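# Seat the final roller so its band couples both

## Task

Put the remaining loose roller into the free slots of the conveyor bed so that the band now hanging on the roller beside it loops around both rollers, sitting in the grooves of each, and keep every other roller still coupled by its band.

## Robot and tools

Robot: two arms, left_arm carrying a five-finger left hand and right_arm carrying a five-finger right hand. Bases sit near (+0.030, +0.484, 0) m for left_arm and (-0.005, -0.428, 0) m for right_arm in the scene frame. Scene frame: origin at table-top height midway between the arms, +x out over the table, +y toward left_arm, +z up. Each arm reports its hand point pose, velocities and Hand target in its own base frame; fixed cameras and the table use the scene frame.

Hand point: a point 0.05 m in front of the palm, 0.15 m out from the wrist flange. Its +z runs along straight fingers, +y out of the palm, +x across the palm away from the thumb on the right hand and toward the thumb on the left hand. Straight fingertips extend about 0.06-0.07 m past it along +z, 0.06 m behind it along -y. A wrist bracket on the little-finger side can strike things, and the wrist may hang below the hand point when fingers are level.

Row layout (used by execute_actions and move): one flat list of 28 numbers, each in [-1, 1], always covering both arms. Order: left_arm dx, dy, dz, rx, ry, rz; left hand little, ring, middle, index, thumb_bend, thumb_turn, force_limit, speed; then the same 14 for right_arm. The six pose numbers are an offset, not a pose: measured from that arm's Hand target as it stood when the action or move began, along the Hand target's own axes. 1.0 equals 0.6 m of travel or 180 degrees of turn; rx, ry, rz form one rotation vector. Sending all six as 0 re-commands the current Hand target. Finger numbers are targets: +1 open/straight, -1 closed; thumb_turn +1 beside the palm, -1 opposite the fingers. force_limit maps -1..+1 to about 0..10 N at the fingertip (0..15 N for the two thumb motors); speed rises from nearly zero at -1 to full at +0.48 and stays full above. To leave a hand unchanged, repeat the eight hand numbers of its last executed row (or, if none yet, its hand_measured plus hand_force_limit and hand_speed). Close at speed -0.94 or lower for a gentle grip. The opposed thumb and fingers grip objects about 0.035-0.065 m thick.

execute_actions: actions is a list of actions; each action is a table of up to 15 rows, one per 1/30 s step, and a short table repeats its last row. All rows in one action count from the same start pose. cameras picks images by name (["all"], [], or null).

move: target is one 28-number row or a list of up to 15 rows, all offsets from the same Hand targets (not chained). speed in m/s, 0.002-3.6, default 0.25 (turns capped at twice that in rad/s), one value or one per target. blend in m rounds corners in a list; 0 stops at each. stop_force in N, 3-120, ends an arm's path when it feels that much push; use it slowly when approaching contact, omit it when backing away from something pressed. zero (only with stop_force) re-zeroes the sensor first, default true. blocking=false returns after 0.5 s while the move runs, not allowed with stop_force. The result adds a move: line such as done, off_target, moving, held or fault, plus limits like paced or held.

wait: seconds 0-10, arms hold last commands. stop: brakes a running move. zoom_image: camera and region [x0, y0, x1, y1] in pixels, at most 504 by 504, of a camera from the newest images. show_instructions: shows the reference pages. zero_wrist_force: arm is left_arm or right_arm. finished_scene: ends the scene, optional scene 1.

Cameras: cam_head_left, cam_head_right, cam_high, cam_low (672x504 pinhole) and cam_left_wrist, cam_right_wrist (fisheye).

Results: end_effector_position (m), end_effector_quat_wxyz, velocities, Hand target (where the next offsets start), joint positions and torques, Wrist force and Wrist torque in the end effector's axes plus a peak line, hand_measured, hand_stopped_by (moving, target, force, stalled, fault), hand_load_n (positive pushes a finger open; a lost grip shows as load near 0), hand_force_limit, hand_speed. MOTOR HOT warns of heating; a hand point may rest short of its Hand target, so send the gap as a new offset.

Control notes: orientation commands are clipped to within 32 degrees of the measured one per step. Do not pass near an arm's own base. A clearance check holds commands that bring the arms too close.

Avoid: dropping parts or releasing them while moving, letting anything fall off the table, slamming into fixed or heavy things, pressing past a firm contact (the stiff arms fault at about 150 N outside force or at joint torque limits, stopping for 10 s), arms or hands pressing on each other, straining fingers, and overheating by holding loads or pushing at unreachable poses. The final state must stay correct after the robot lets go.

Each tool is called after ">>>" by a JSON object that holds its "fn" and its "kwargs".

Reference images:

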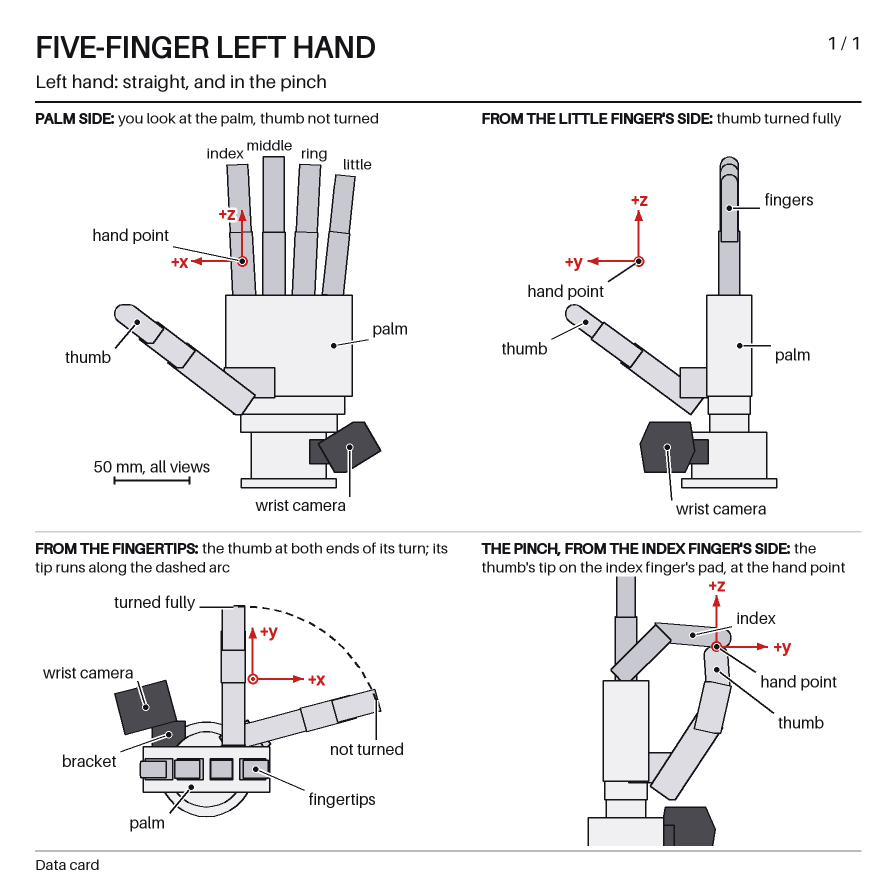

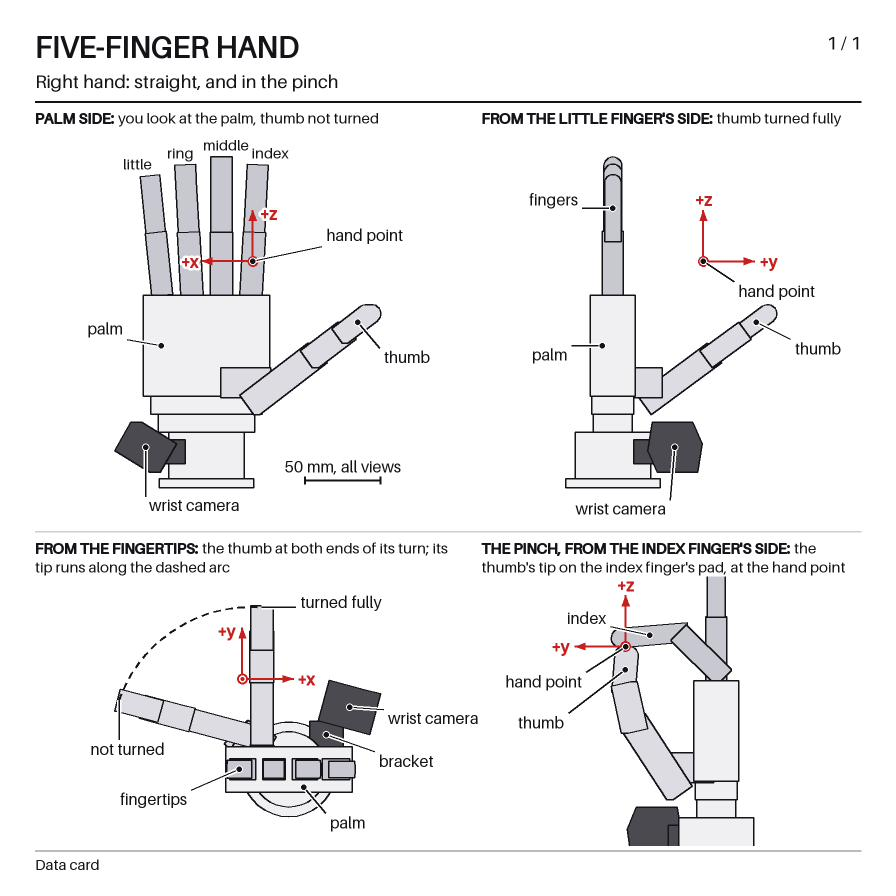

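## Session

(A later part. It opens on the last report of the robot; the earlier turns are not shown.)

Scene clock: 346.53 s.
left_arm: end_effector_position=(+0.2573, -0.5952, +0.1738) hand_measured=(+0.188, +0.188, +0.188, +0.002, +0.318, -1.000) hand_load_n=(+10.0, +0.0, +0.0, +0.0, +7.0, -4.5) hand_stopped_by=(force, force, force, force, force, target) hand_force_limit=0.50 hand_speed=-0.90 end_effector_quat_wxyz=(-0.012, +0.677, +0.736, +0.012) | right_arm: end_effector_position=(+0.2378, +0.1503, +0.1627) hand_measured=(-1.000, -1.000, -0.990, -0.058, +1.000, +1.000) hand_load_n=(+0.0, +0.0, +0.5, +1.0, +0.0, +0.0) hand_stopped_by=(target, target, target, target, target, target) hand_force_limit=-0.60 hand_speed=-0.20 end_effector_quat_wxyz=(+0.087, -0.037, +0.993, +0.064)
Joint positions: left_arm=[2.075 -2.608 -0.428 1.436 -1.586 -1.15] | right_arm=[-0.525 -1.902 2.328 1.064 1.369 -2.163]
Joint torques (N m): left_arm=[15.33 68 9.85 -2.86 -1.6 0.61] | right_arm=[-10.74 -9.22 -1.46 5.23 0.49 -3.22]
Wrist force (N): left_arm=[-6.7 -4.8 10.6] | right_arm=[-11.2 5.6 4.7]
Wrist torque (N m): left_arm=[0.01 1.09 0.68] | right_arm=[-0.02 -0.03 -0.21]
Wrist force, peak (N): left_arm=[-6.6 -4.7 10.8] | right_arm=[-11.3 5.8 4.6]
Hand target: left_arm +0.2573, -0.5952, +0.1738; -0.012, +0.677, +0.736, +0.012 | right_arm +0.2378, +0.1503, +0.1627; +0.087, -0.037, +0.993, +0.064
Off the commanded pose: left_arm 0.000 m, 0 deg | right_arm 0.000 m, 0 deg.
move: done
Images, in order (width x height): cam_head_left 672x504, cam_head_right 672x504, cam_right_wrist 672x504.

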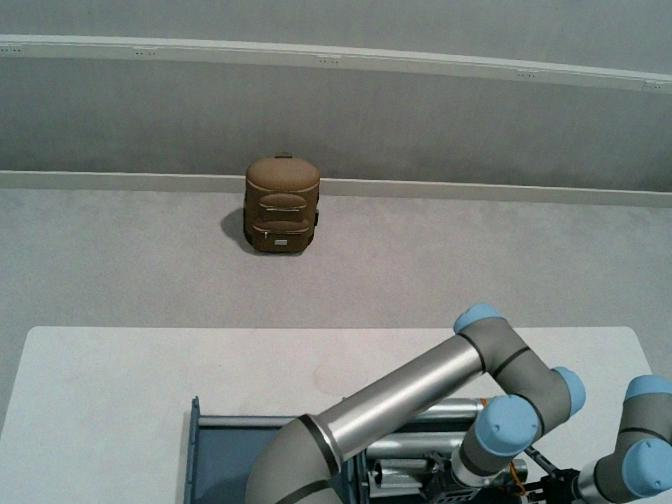

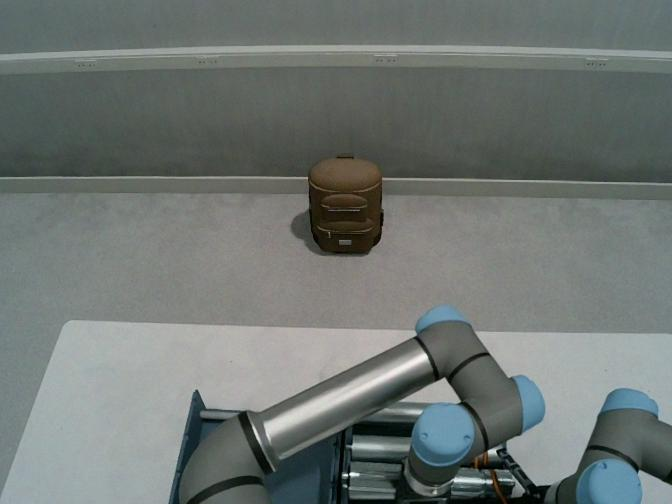

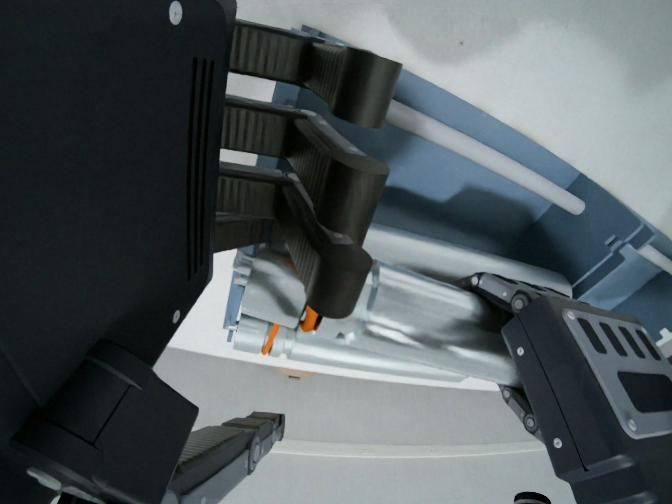

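>>> {"fn": "move", "kwargs": {"target": [[0,0,0,0,0,0,-0.6,-0.6,-0.6,-0.96,-0.9,-1,0.5,-0.9,0.0004,-0.0035,0.0251,0,0,0,-1,-1,-0.99,-0.05,1,1,-0.6,-0.2],[0,0,0,0,0,0,-0.6,-0.6,-0.6,-0.96,-0.9,-1,0.5,-0.9,-0.0026,-0.0066,0.0457,0,0,0,-1,-1,-0.99,-0.05,1,1,-0.6,-0.2],[0,0,0,0,0,0,-0.6,-0.6,-0.6,-0.96,-0.9,-1,0.5,-0.9,-0.0114,-0.0097,0.0622,0,0,0,-1,-1,-0.99,-0.05,1,1,-0.6,-0.2],[0,0,0,0,0,0,-0.6,-0.6,-0.6,-0.96,-0.9,-1,0.5,-0.9,-0.0183,-0.0108,0.0659,0,0,0,-1,-1,-0.99,-0.05,1,1,-0.6,-0.2]], "speed": 0.03, "blend": 0.003, "cameras": ["cam_head_left","cam_head_right","cam_low","cam_right_wrist"]}}

>>> {"fn": "zoom_image", "kwargs": {"camera": "cam_head_right", "region": [465, 444, 525, 504]}}

>>> {"fn": "zoom_image", "kwargs": {"camera": "cam_head_left", "region": [480, 434, 540, 494]}}

>>> {"fn": "zoom_image", "kwargs": {"camera": "cam_right_wrist", "region": [250, 260, 400, 410]}}

Scene clock: 348.73 s.
left_arm: end_effector_position=(+0.2573, -0.5952, +0.1738) hand_measured=(+0.188, +0.188, +0.188, +0.002, +0.316, -1.000) hand_load_n=(+4.5, +0.0, +0.0, +1.5, +1.5, +0.5) hand_stopped_by=(force, force, force, force, force, target) hand_force_limit=0.50 hand_speed=-0.90 end_effector_quat_wxyz=(-0.012, +0.677, +0.736, +0.012) | right_arm: end_effector_position=(+0.2558, +0.1499, +0.1253) hand_measured=(-1.000, -1.000, -0.990, -0.058, +1.000, +1.000) hand_load_n=(+0.0, +0.0, +0.0, +0.0, +0.0, +0.0) hand_stopped_by=(target, target, target, target, target, target) hand_force_limit=-0.60 hand_speed=-0.20 end_effector_quat_wxyz=(+0.087, -0.037, +0.993, +0.064)
Joint positions: left_arm=[2.075 -2.608 -0.428 1.436 -1.586 -1.15] | right_arm=[-0.463 -1.775 2.348 0.905 1.374 -2.1]
Joint torques (N m): left_arm=[11.02 64.44 13.98 -5.09 -0.14 -1.56] | right_arm=[10.55 2.39 -29.8 0.84 1.43 2.76]
Wrist force (N): left_arm=[-1.0 1.6 6.7] | right_arm=[-0.4 -1.6 1.7]
Wrist torque (N m): left_arm=[0.23 0.36 -0.14] | right_arm=[-0.13 -0.08 -0.08]
Wrist force, peak (N): left_arm=[-6.7 -5.1 11.9] | right_arm=[-11.1 5.7 5.0]
Hand target: left_arm +0.2573, -0.5952, +0.1738; -0.012, +0.677, +0.736, +0.012 | right_arm +0.2558, +0.1499, +0.1253; +0.087, -0.037, +0.993, +0.064
Off the commanded pose: left_arm 0.000 m, 0 deg | right_arm 0.000 m, 0 deg.
move: done; blend cut to 0.0024 m at target 3
Images, in order (width x height): cam_head_left 672x504, cam_head_right 672x504, cam_low 672x504, cam_right_wrist 672x504.

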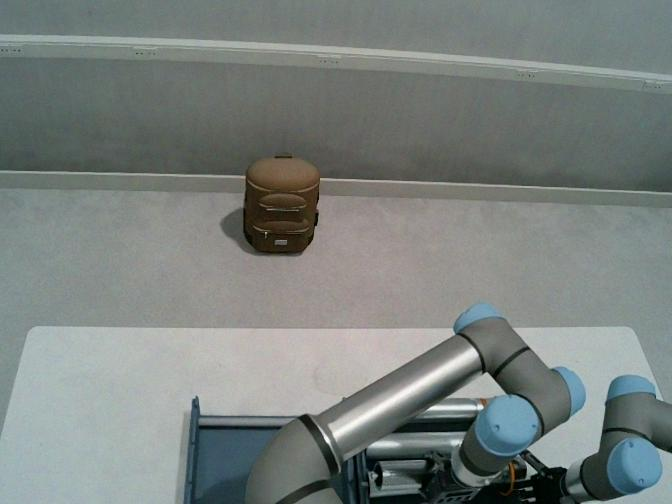

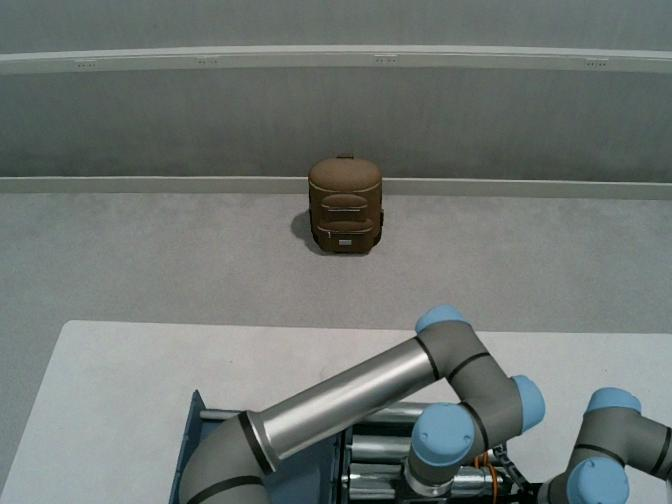

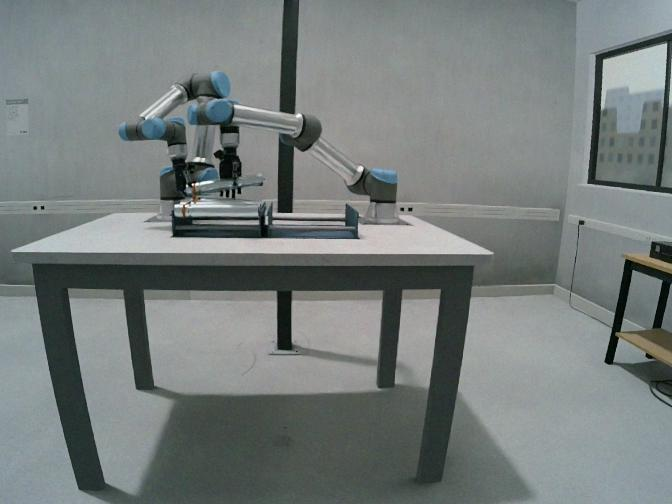

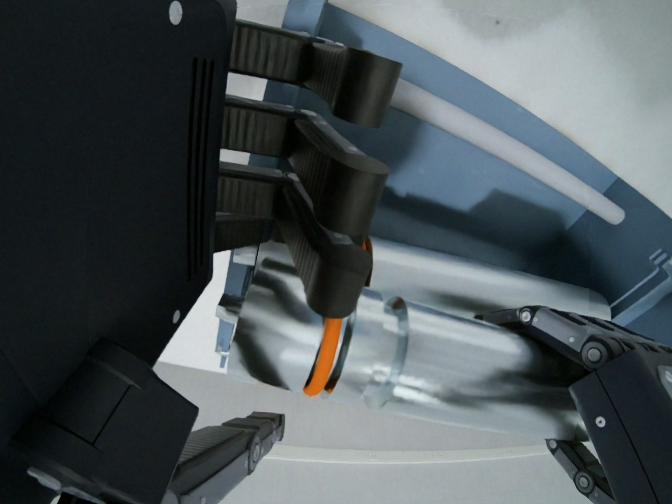

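Scaled by 8.400 from the camera's 672x504 image, which has a finer 960x720 frame.

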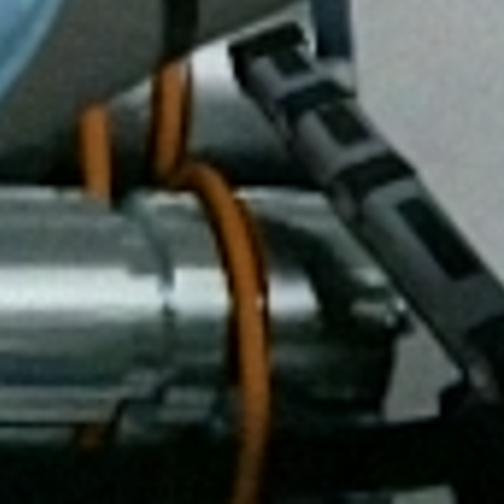

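Scaled by 8.400 from the camera's 672x504 image, which has a finer 960x720 frame.

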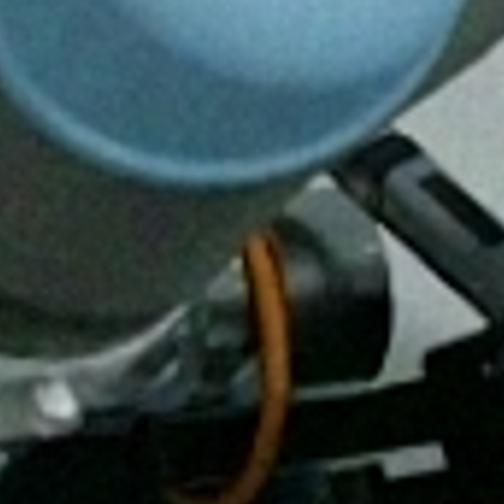

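Scaled by 3.360 from the camera's 672x504 image, which has a finer 960x720 frame.

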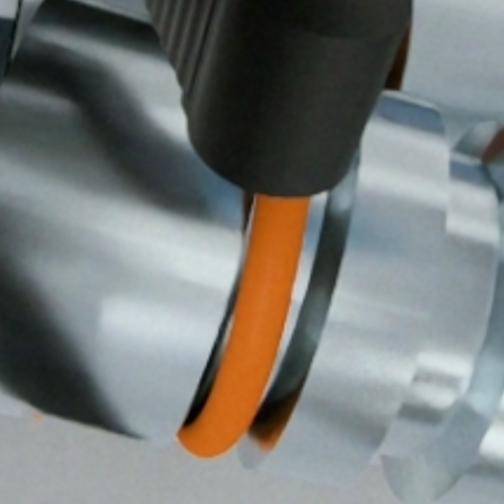

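>>> {"fn": "execute_actions", "kwargs": {"actions": [], "cameras": ["all"]}}

Scene clock: 349.47 s.
left_arm: end_effector_position=(+0.2573, -0.5952, +0.1738) hand_measured=(+0.188, +0.188, +0.188, +0.002, +0.316, -1.000) hand_load_n=(+4.5, -0.5, +0.0, +1.5, +1.5, +0.5) hand_stopped_by=(force, force, force, force, force, target) hand_force_limit=0.50 hand_speed=-0.90 end_effector_quat_wxyz=(-0.012, +0.677, +0.736, +0.012) | right_arm: end_effector_position=(+0.2558, +0.1499, +0.1253) hand_measured=(-1.000, -1.000, -0.990, -0.058, +1.000, +1.000) hand_load_n=(+0.0, +0.0, +0.0, +0.0, +0.0, +0.0) hand_stopped_by=(target, target, target, target, target, target) hand_force_limit=-0.60 hand_speed=-0.20 end_effector_quat_wxyz=(+0.087, -0.037, +0.993, +0.064)
Joint positions: left_arm=[2.075 -2.608 -0.428 1.436 -1.586 -1.15] | right_arm=[-0.463 -1.775 2.348 0.905 1.374 -2.1]
Joint velocities: within noise
Joint torques (N m): left_arm=[7.37 61.22 14.25 -4.95 0.16 -2.31] | right_arm=[11.02 1.06 -28.87 1.13 1.33 2.81]
Wrist force (N): left_arm=[-1.2 1.6 7.0] | right_arm=[-0.6 -1.7 1.6]
Wrist torque (N m): left_arm=[0.20 0.39 -0.14] | right_arm=[-0.13 -0.04 -0.10]
Wrist force, peak (N): left_arm=[-1.1 1.6 7.1] | right_arm=[-0.7 -1.8 1.9]
Hand target: left_arm +0.2573, -0.5952, +0.1738; -0.012, +0.677, +0.736, +0.012 | right_arm +0.2558, +0.1499, +0.1253; +0.087, -0.037, +0.993, +0.064
Off the commanded pose: left_arm 0.000 m, 0 deg | right_arm 0.000 m, 0 deg.

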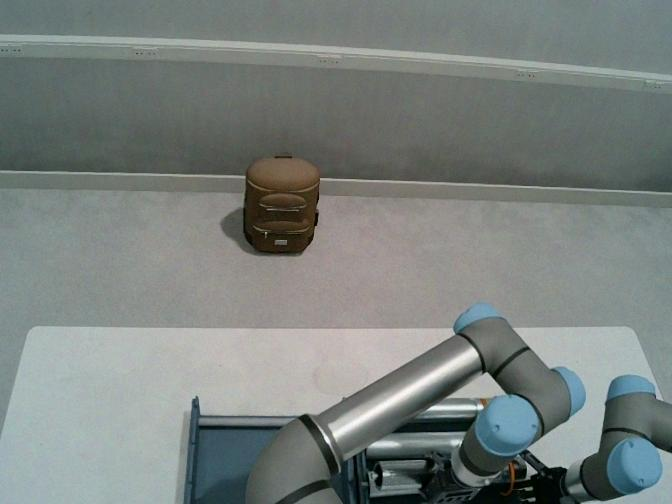

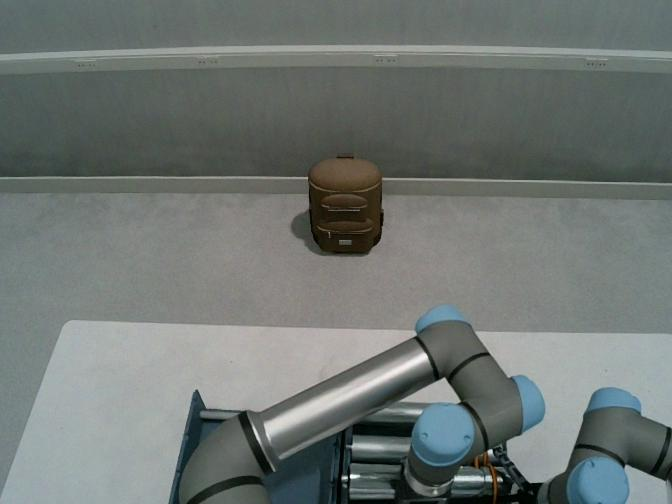

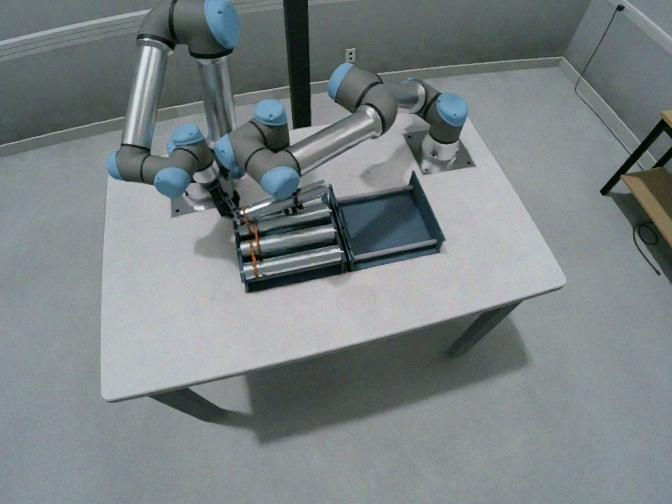

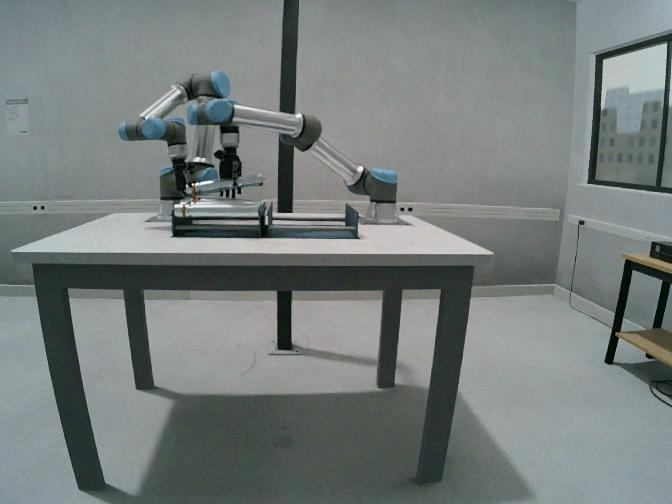

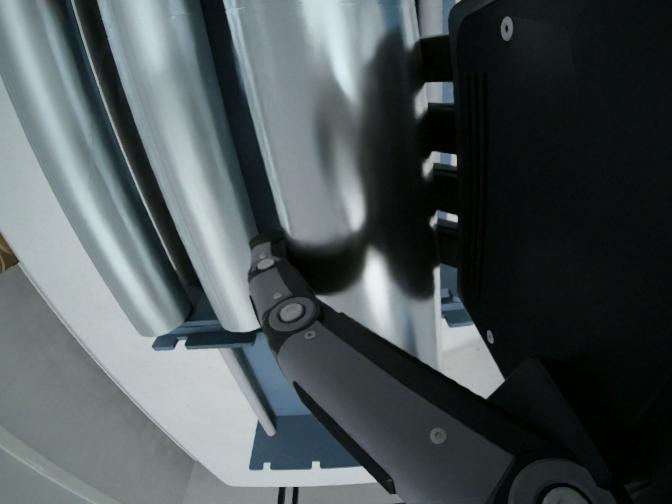

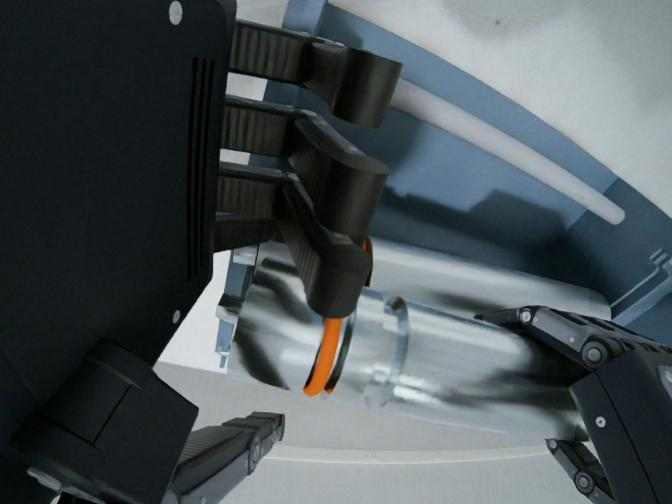

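>>> {"fn": "zoom_image", "kwargs": {"camera": "cam_right_wrist", "region": [220, 200, 460, 420]}}

>>> {"fn": "zoom_image", "kwargs": {"camera": "cam_head_right", "region": [445, 434, 525, 504]}}

>>> {"fn": "zoom_image", "kwargs": {"camera": "cam_low", "region": [170, 160, 230, 215]}}

Scaled by 2.100 from the camera's 672x504 image, which has a finer 960x720 frame.

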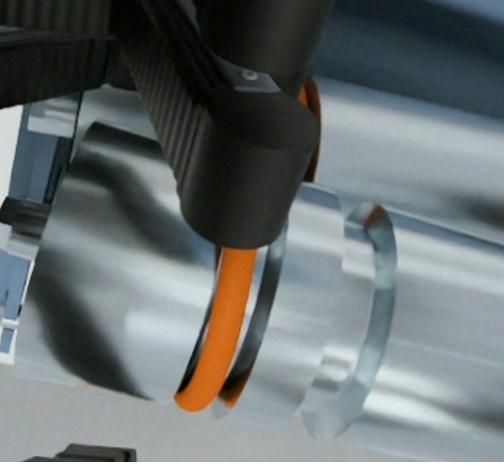

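Scaled by 6.300 from the camera's 672x504 image, which has a finer 960x720 frame.

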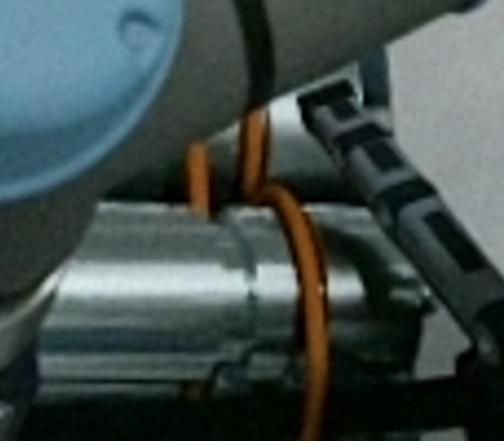

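Scaled by 8.400 from the camera's 672x504 image, which has a finer 960x720 frame.

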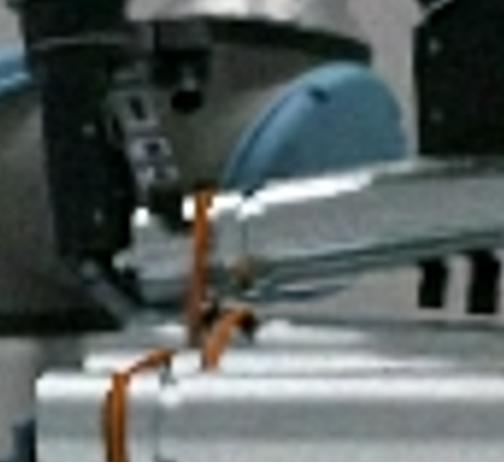

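>>> {"fn": "move", "kwargs": {"target": [0,0,0,0,0,0,-0.6,-0.6,-0.6,-0.96,-0.9,-1,0.5,-0.9, -0.00465,-0.01717,-0.00129,0,0,0,-1,-1,-0.99,-0.05,1,1,-0.6,-0.2], "speed": 0.03, "stop_force": 5, "cameras": ["cam_right_wrist","cam_head_right","cam_low","cam_high","cam_head_left"]}}

>>> {"fn": "zoom_image", "kwargs": {"camera": "cam_right_wrist", "region": [220, 200, 460, 420]}}

>>> {"fn": "zoom_image", "kwargs": {"camera": "cam_head_right", "region": [445, 434, 525, 504]}}

Scene clock: 352.13 s.
left_arm: end_effector_position=(+0.2573, -0.5952, +0.1738) hand_measured=(+0.188, +0.188, +0.188, +0.002, +0.316, -1.000) hand_load_n=(+4.5, +0.0, +0.0, +1.5, +1.5, +0.5) hand_stopped_by=(force, force, force, force, force, target) hand_force_limit=0.50 hand_speed=-0.90 end_effector_quat_wxyz=(-0.012, +0.677, +0.736, +0.012) | right_arm: end_effector_position=(+0.2593, +0.1398, +0.1253) hand_measured=(-1.000, -1.000, -0.990, -0.058, +1.000, +1.000) hand_load_n=(+0.0, +0.0, +0.0, +0.5, +0.0, +0.0) hand_stopped_by=(target, target, target, target, target, target) hand_force_limit=-0.60 hand_speed=-0.20 end_effector_quat_wxyz=(+0.088, -0.037, +0.993, +0.064)
Joint positions: left_arm=[2.075 -2.608 -0.428 1.436 -1.586 -1.15] | right_arm=[-0.514 -1.77 2.347 0.911 1.37 -2.151]
Joint torques (N m): left_arm=[-5.48 51.53 20.24 -4.92 1.66 -1.92] | right_arm=[-9.77 1.1 -12.6 3.94 -1.81 -2.9]
Wrist force (N): left_arm=[-1.2 1.7 6.8] | right_arm=[-0.4 -1.7 1.7]
Wrist torque (N m): left_arm=[0.23 0.39 -0.16] | right_arm=[-0.14 -0.08 0.02]
Wrist force, peak (N): left_arm=[-1.2 1.4 7.1] | right_arm=[-0.8 -2.0 2.0]
Hand target: left_arm +0.2573, -0.5952, +0.1738; -0.012, +0.677, +0.736, +0.012 | right_arm +0.2593, +0.1398, +0.1253; +0.087, -0.037, +0.993, +0.064
Off the commanded pose: left_arm 0.000 m, 0 deg | right_arm 0.000 m, 0 deg.
move: done
Images, in order (width x height): cam_head_left 672x504, cam_head_right 672x504, cam_high 672x504, cam_low 672x504, cam_right_wrist 672x504.

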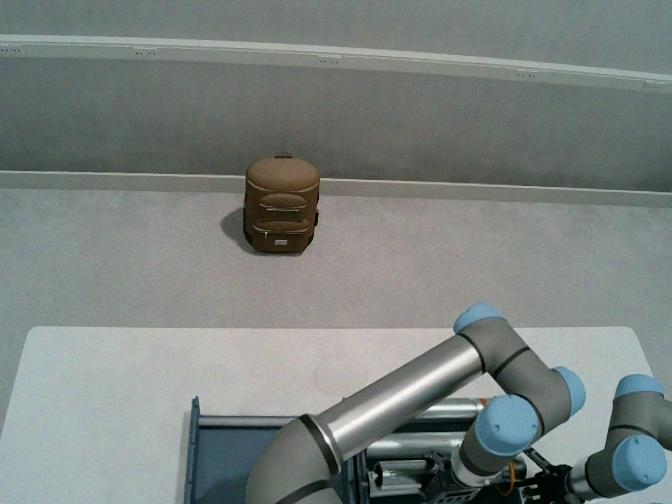

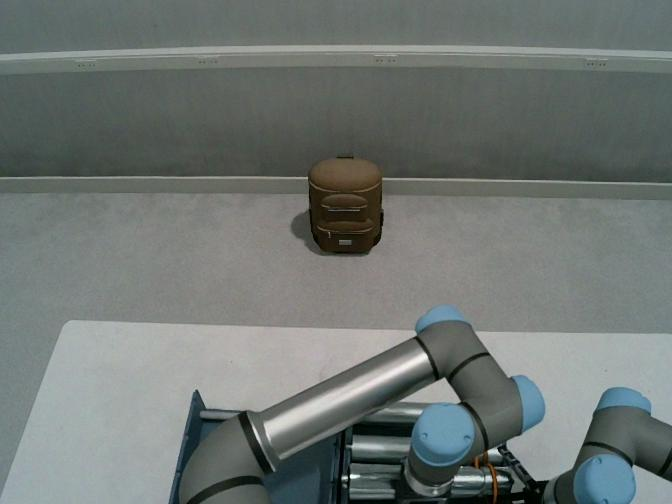

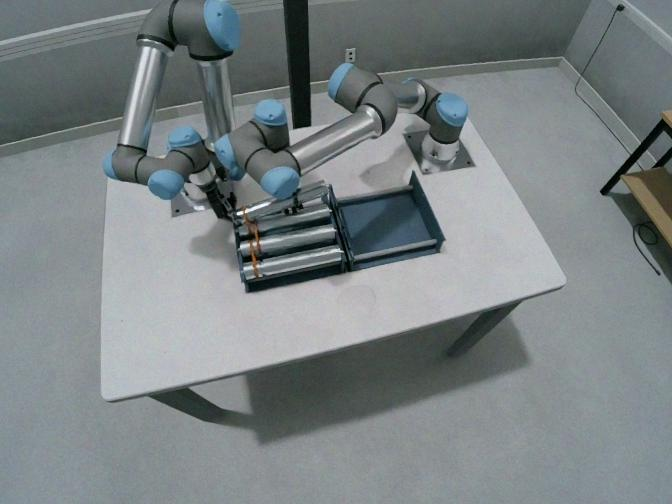

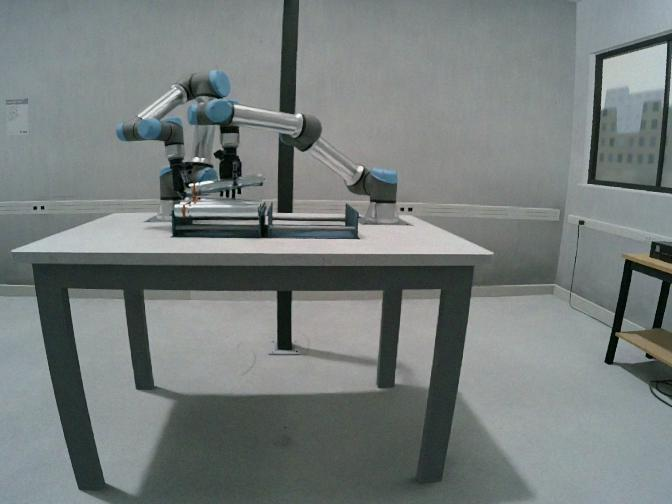

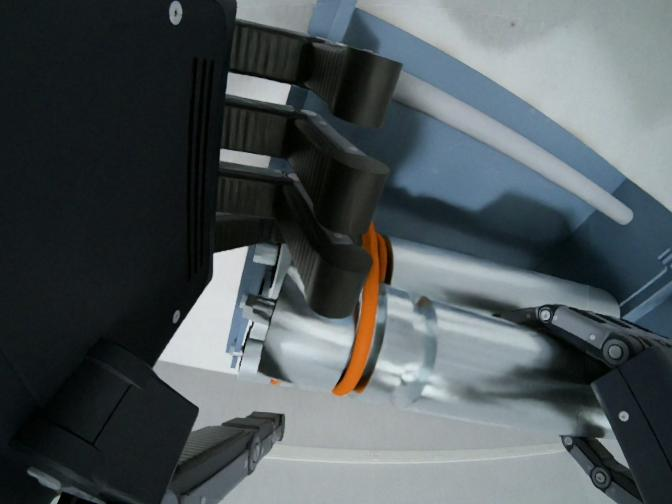

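Scaled by 2.100 from the camera's 672x504 image, which has a finer 960x720 frame.

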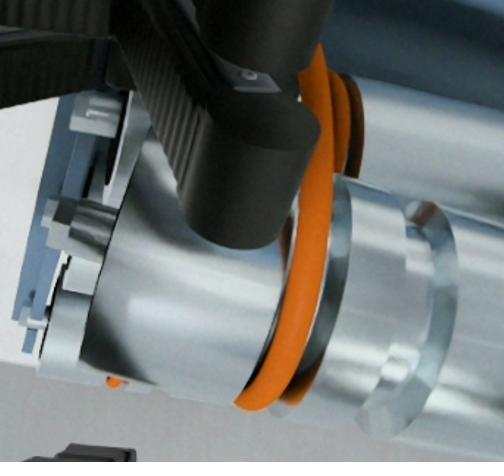

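Scaled by 6.300 from the camera's 672x504 image, which has a finer 960x720 frame.

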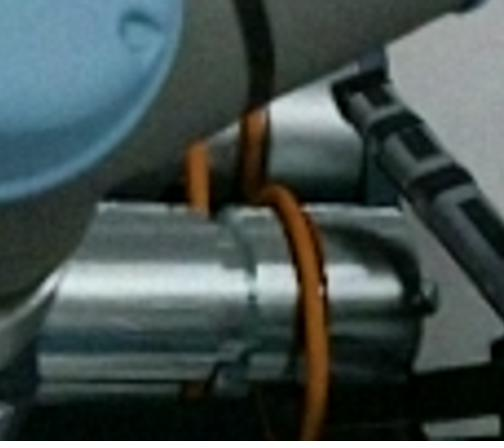

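>>> {"fn": "move", "kwargs": {"target": [0,0,0,0,0,0,-0.6,-0.6,-0.6,-0.96,-0.9,-1,0.5,-0.9, 0.00143,-0.01645,-0.00229,0,0,0,-1,-1,-0.99,-0.05,1,1,-0.6,-0.2], "speed": 0.03, "stop_force": 5, "cameras": ["cam_right_wrist","cam_head_right","cam_low","cam_high","cam_head_left"]}}

>>> {"fn": "zoom_image", "kwargs": {"camera": "cam_right_wrist", "region": [220, 200, 460, 420]}}

>>> {"fn": "zoom_image", "kwargs": {"camera": "cam_head_right", "region": [445, 434, 525, 504]}}

>>> {"fn": "zoom_image", "kwargs": {"camera": "cam_low", "region": [170, 160, 230, 215]}}

Scene clock: 353.80 s.
left_arm: end_effector_position=(+0.2573, -0.5952, +0.1738) hand_measured=(+0.188, +0.188, +0.188, +0.002, +0.316, -1.000) hand_load_n=(+4.5, +0.0, +0.0, +1.5, +1.5, +0.5) hand_stopped_by=(force, force, force, force, force, target) hand_force_limit=0.50 hand_speed=-0.90 end_effector_quat_wxyz=(-0.012, +0.677, +0.736, +0.012) | right_arm: end_effector_position=(+0.2591, +0.1298, +0.1253) hand_measured=(-1.000, -1.000, -0.990, -0.058, +1.000, +1.000) hand_load_n=(+0.0, +0.0, +0.0, +0.0, +0.0, +0.0) hand_stopped_by=(target, target, target, target, target, target) hand_force_limit=-0.60 hand_speed=-0.20 end_effector_quat_wxyz=(+0.087, -0.037, +0.993, +0.064)
Joint positions: left_arm=[2.075 -2.608 -0.428 1.436 -1.586 -1.15] | right_arm=[-0.574 -1.776 2.356 0.921 1.365 -2.213]
Joint torques (N m): left_arm=[-11.17 45.54 25.8 -4.84 1.71 -2.05] | right_arm=[-9.99 -12.96 -1.54 4.06 -1.94 -2.96]
Wrist force (N): left_arm=[-1.0 1.6 6.8] | right_arm=[-0.4 -1.6 1.8]
Wrist torque (N m): left_arm=[0.21 0.36 -0.14] | right_arm=[-0.14 -0.09 0.02]
Wrist force, peak (N): left_arm=[-1.6 1.7 6.9] | right_arm=[-0.8 -2.2 1.6]
Hand target: left_arm +0.2573, -0.5952, +0.1738; -0.012, +0.677, +0.736, +0.012 | right_arm +0.2591, +0.1298, +0.1253; +0.087, -0.037, +0.993, +0.064
Off the commanded pose: left_arm 0.000 m, 0 deg | right_arm 0.000 m, 0 deg.
move: done
Images, in order (width x height): cam_head_left 672x504, cam_head_right 672x504, cam_high 672x504, cam_low 672x504, cam_right_wrist 672x504.

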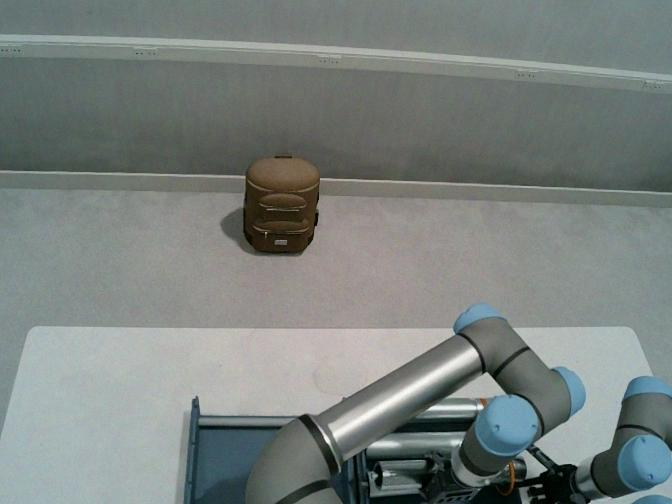

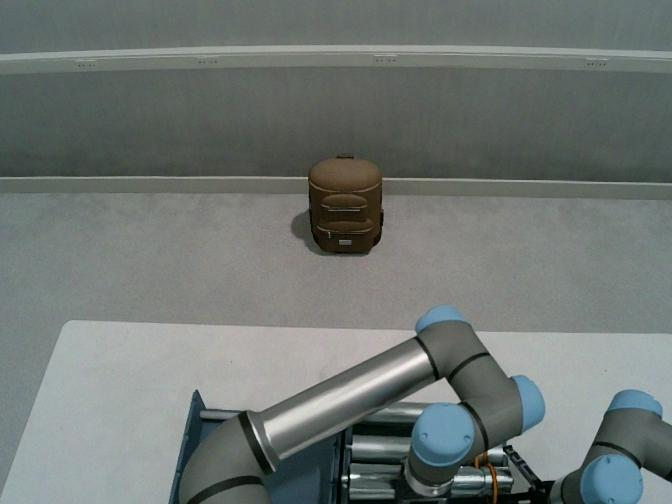

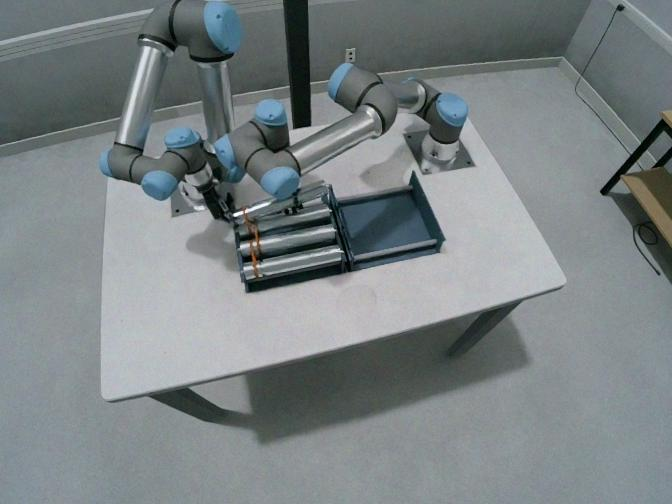

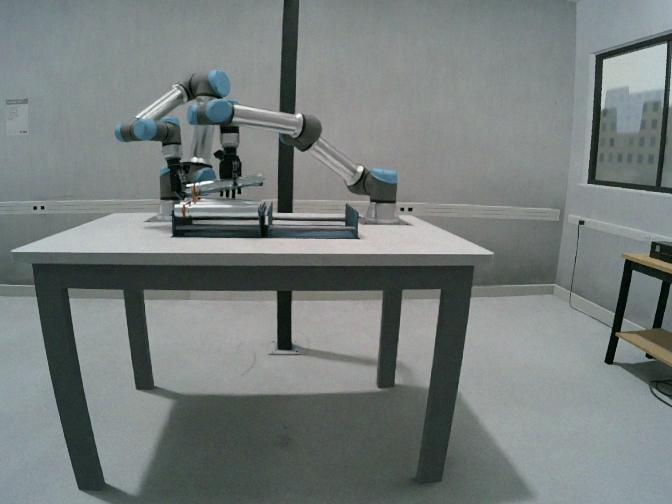

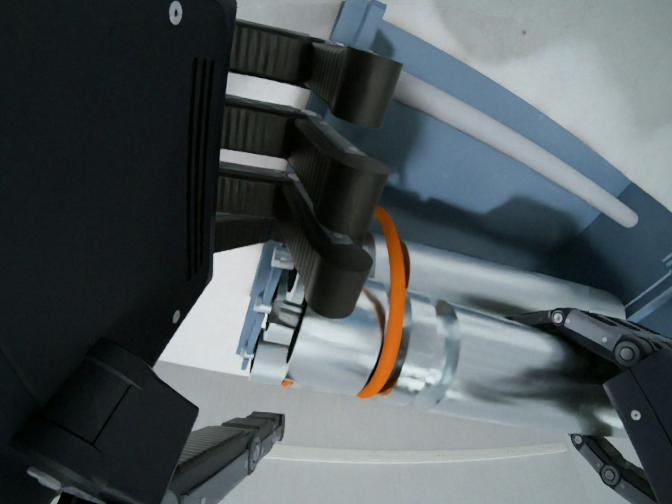

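Scaled by 2.100 from the camera's 672x504 image, which has a finer 960x720 frame.

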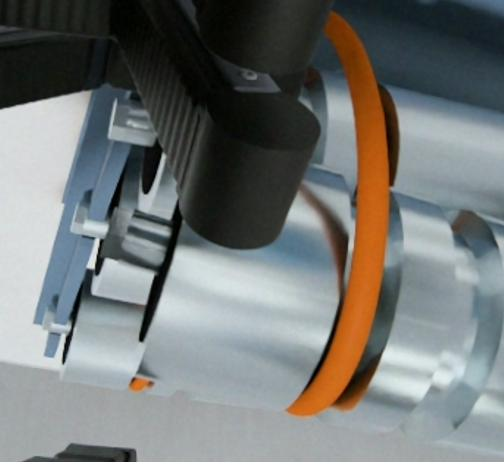

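Scaled by 6.300 from the camera's 672x504 image, which has a finer 960x720 frame.

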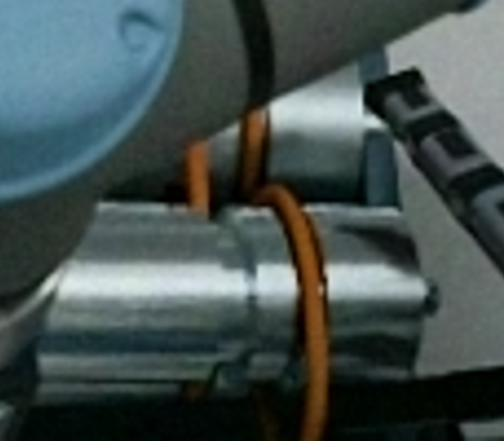

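Scaled by 8.400 from the camera's 672x504 image, which has a finer 960x720 frame.

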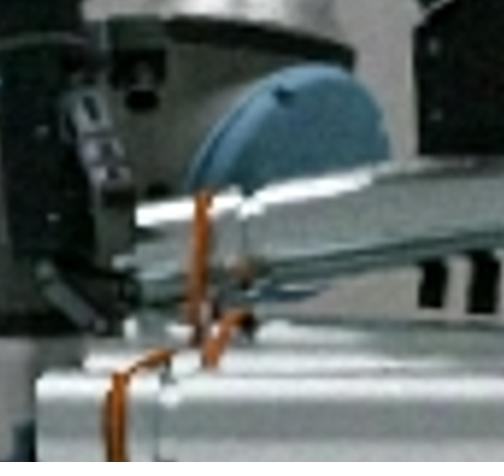

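>>> {"fn": "move", "kwargs": {"target": [0,0,0,0,0,0,-0.6,-0.6,-0.6,-0.96,-0.9,-1,0.5,-0.9, 0.00572,-0.0658,-0.00917,0,0,0,-1,-1,-0.99,-0.05,1,1,-0.6,-0.2], "speed": 0.05, "stop_force": 5, "cameras": ["cam_right_wrist","cam_head_right","cam_low","cam_high","cam_head_left"]}}

>>> {"fn": "zoom_image", "kwargs": {"camera": "cam_right_wrist", "region": [280, 200, 540, 440]}}

>>> {"fn": "zoom_image", "kwargs": {"camera": "cam_head_left", "region": [460, 434, 540, 504]}}

>>> {"fn": "zoom_image", "kwargs": {"camera": "cam_low", "region": [170, 160, 230, 215]}}

Scene clock: 355.83 s.
left_arm: end_effector_position=(+0.2573, -0.5952, +0.1738) hand_measured=(+0.188, +0.188, +0.188, +0.002, +0.316, -1.000) hand_load_n=(+4.5, +0.0, +0.0, +1.5, +1.5, +0.5) hand_stopped_by=(force, force, force, force, force, target) hand_force_limit=0.50 hand_speed=-0.90 end_effector_quat_wxyz=(-0.012, +0.677, +0.736, +0.012) | right_arm: end_effector_position=(+0.2582, +0.0898, +0.1253) hand_measured=(-1.000, -1.000, -0.990, -0.058, +1.000, +1.000) hand_load_n=(+0.0, +0.0, +0.0, +0.0, +0.0, +0.0) hand_stopped_by=(target, target, target, target, target, target) hand_force_limit=-0.60 hand_speed=-0.20 end_effector_quat_wxyz=(+0.087, -0.037, +0.993, +0.064)
Joint positions: left_arm=[2.075 -2.608 -0.428 1.436 -1.586 -1.15] | right_arm=[-0.801 -1.782 2.375 0.956 1.354 -2.444]
Joint torques (N m): left_arm=[-11.76 46.1 28.26 -5.14 1.86 -2.19] | right_arm=[-9.38 -12.84 -1.66 4.11 -1.91 -3]
Wrist force (N): left_arm=[-1.2 1.5 6.8] | right_arm=[-0.3 -1.8 1.8]
Wrist torque (N m): left_arm=[0.18 0.39 -0.15] | right_arm=[-0.18 -0.09 0.02]
Wrist force, peak (N): left_arm=[-1.2 1.8 7.1] | right_arm=[-0.7 -2.3 1.5]
Hand target: left_arm +0.2573, -0.5952, +0.1738; -0.012, +0.677, +0.736, +0.012 | right_arm +0.2582, +0.0898, +0.1253; +0.087, -0.037, +0.993, +0.064
Off the commanded pose: left_arm 0.000 m, 0 deg | right_arm 0.000 m, 0 deg.
move: done
Images, in order (width x height): cam_head_left 672x504, cam_head_right 672x504, cam_high 672x504, cam_low 672x504, cam_right_wrist 672x504.

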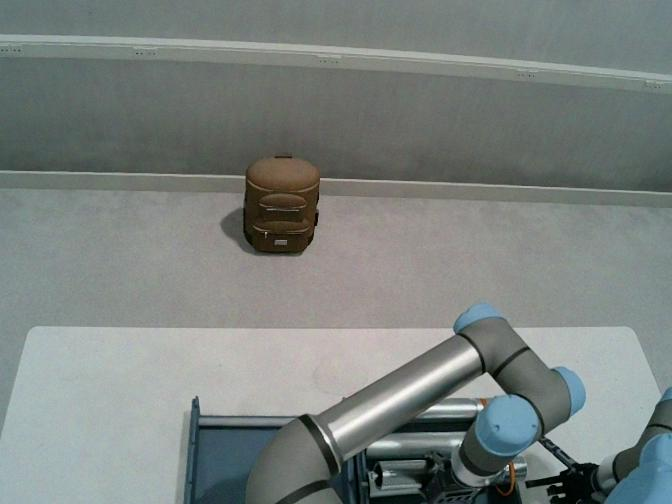

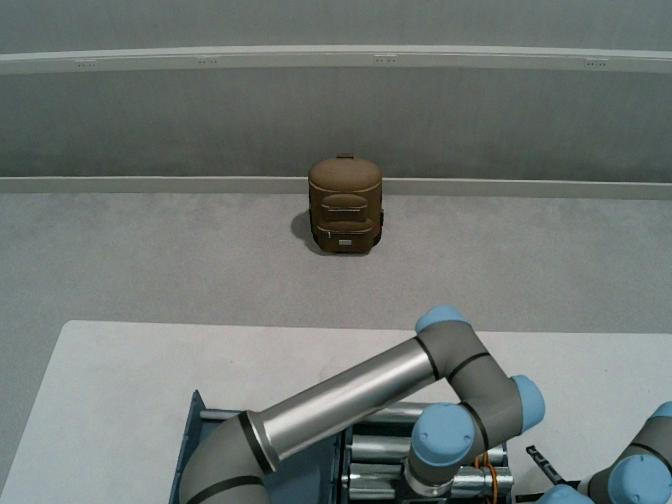

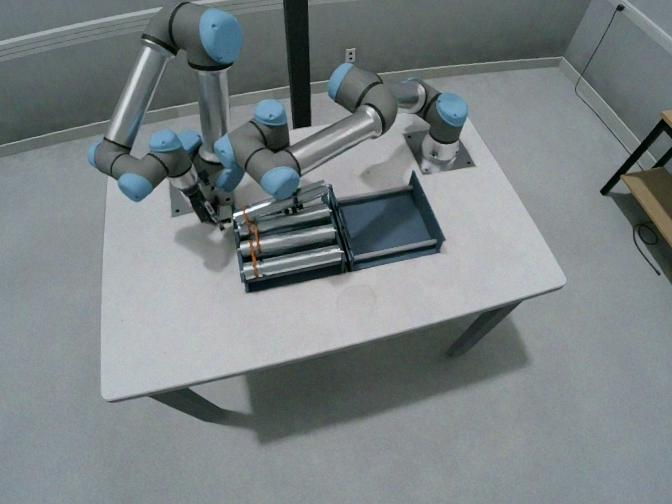

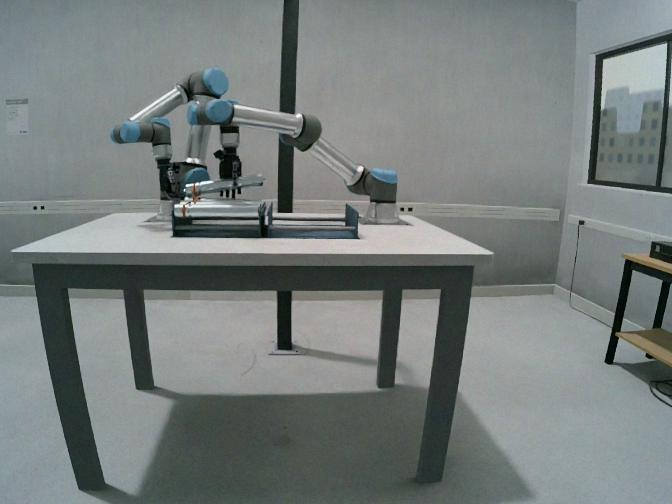

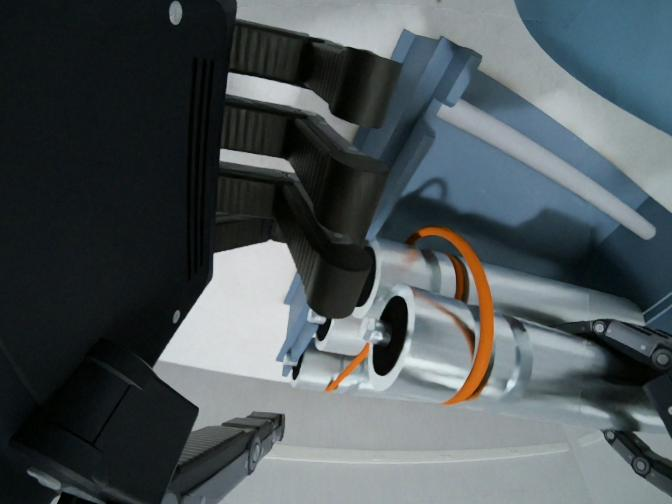

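Scaled by 1.938 from the camera's 672x504 image, which has a finer 960x720 frame.

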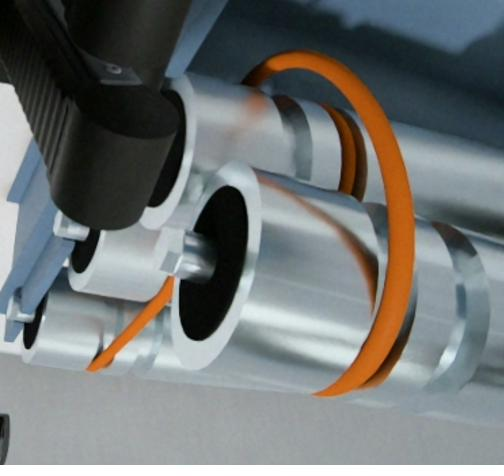

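Scaled by 6.300 from the camera's 672x504 image, which has a finer 960x720 frame.

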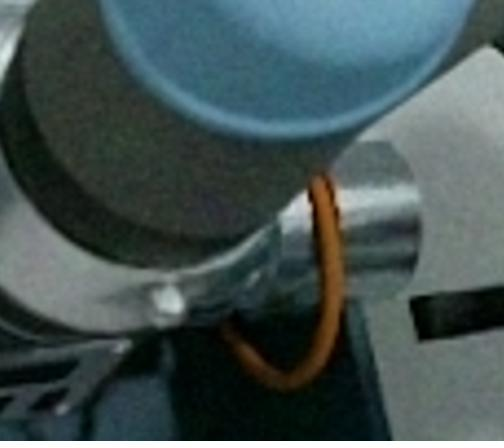

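Scaled by 8.400 from the camera's 672x504 image, which has a finer 960x720 frame.

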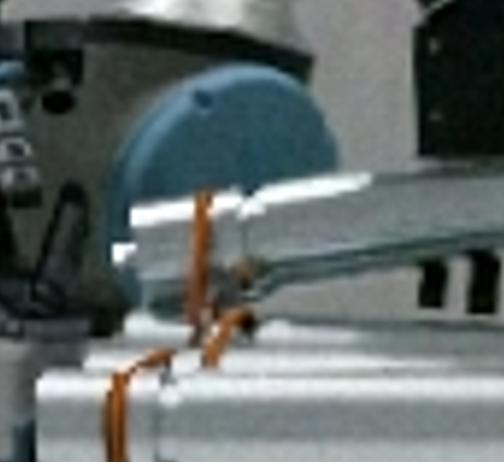

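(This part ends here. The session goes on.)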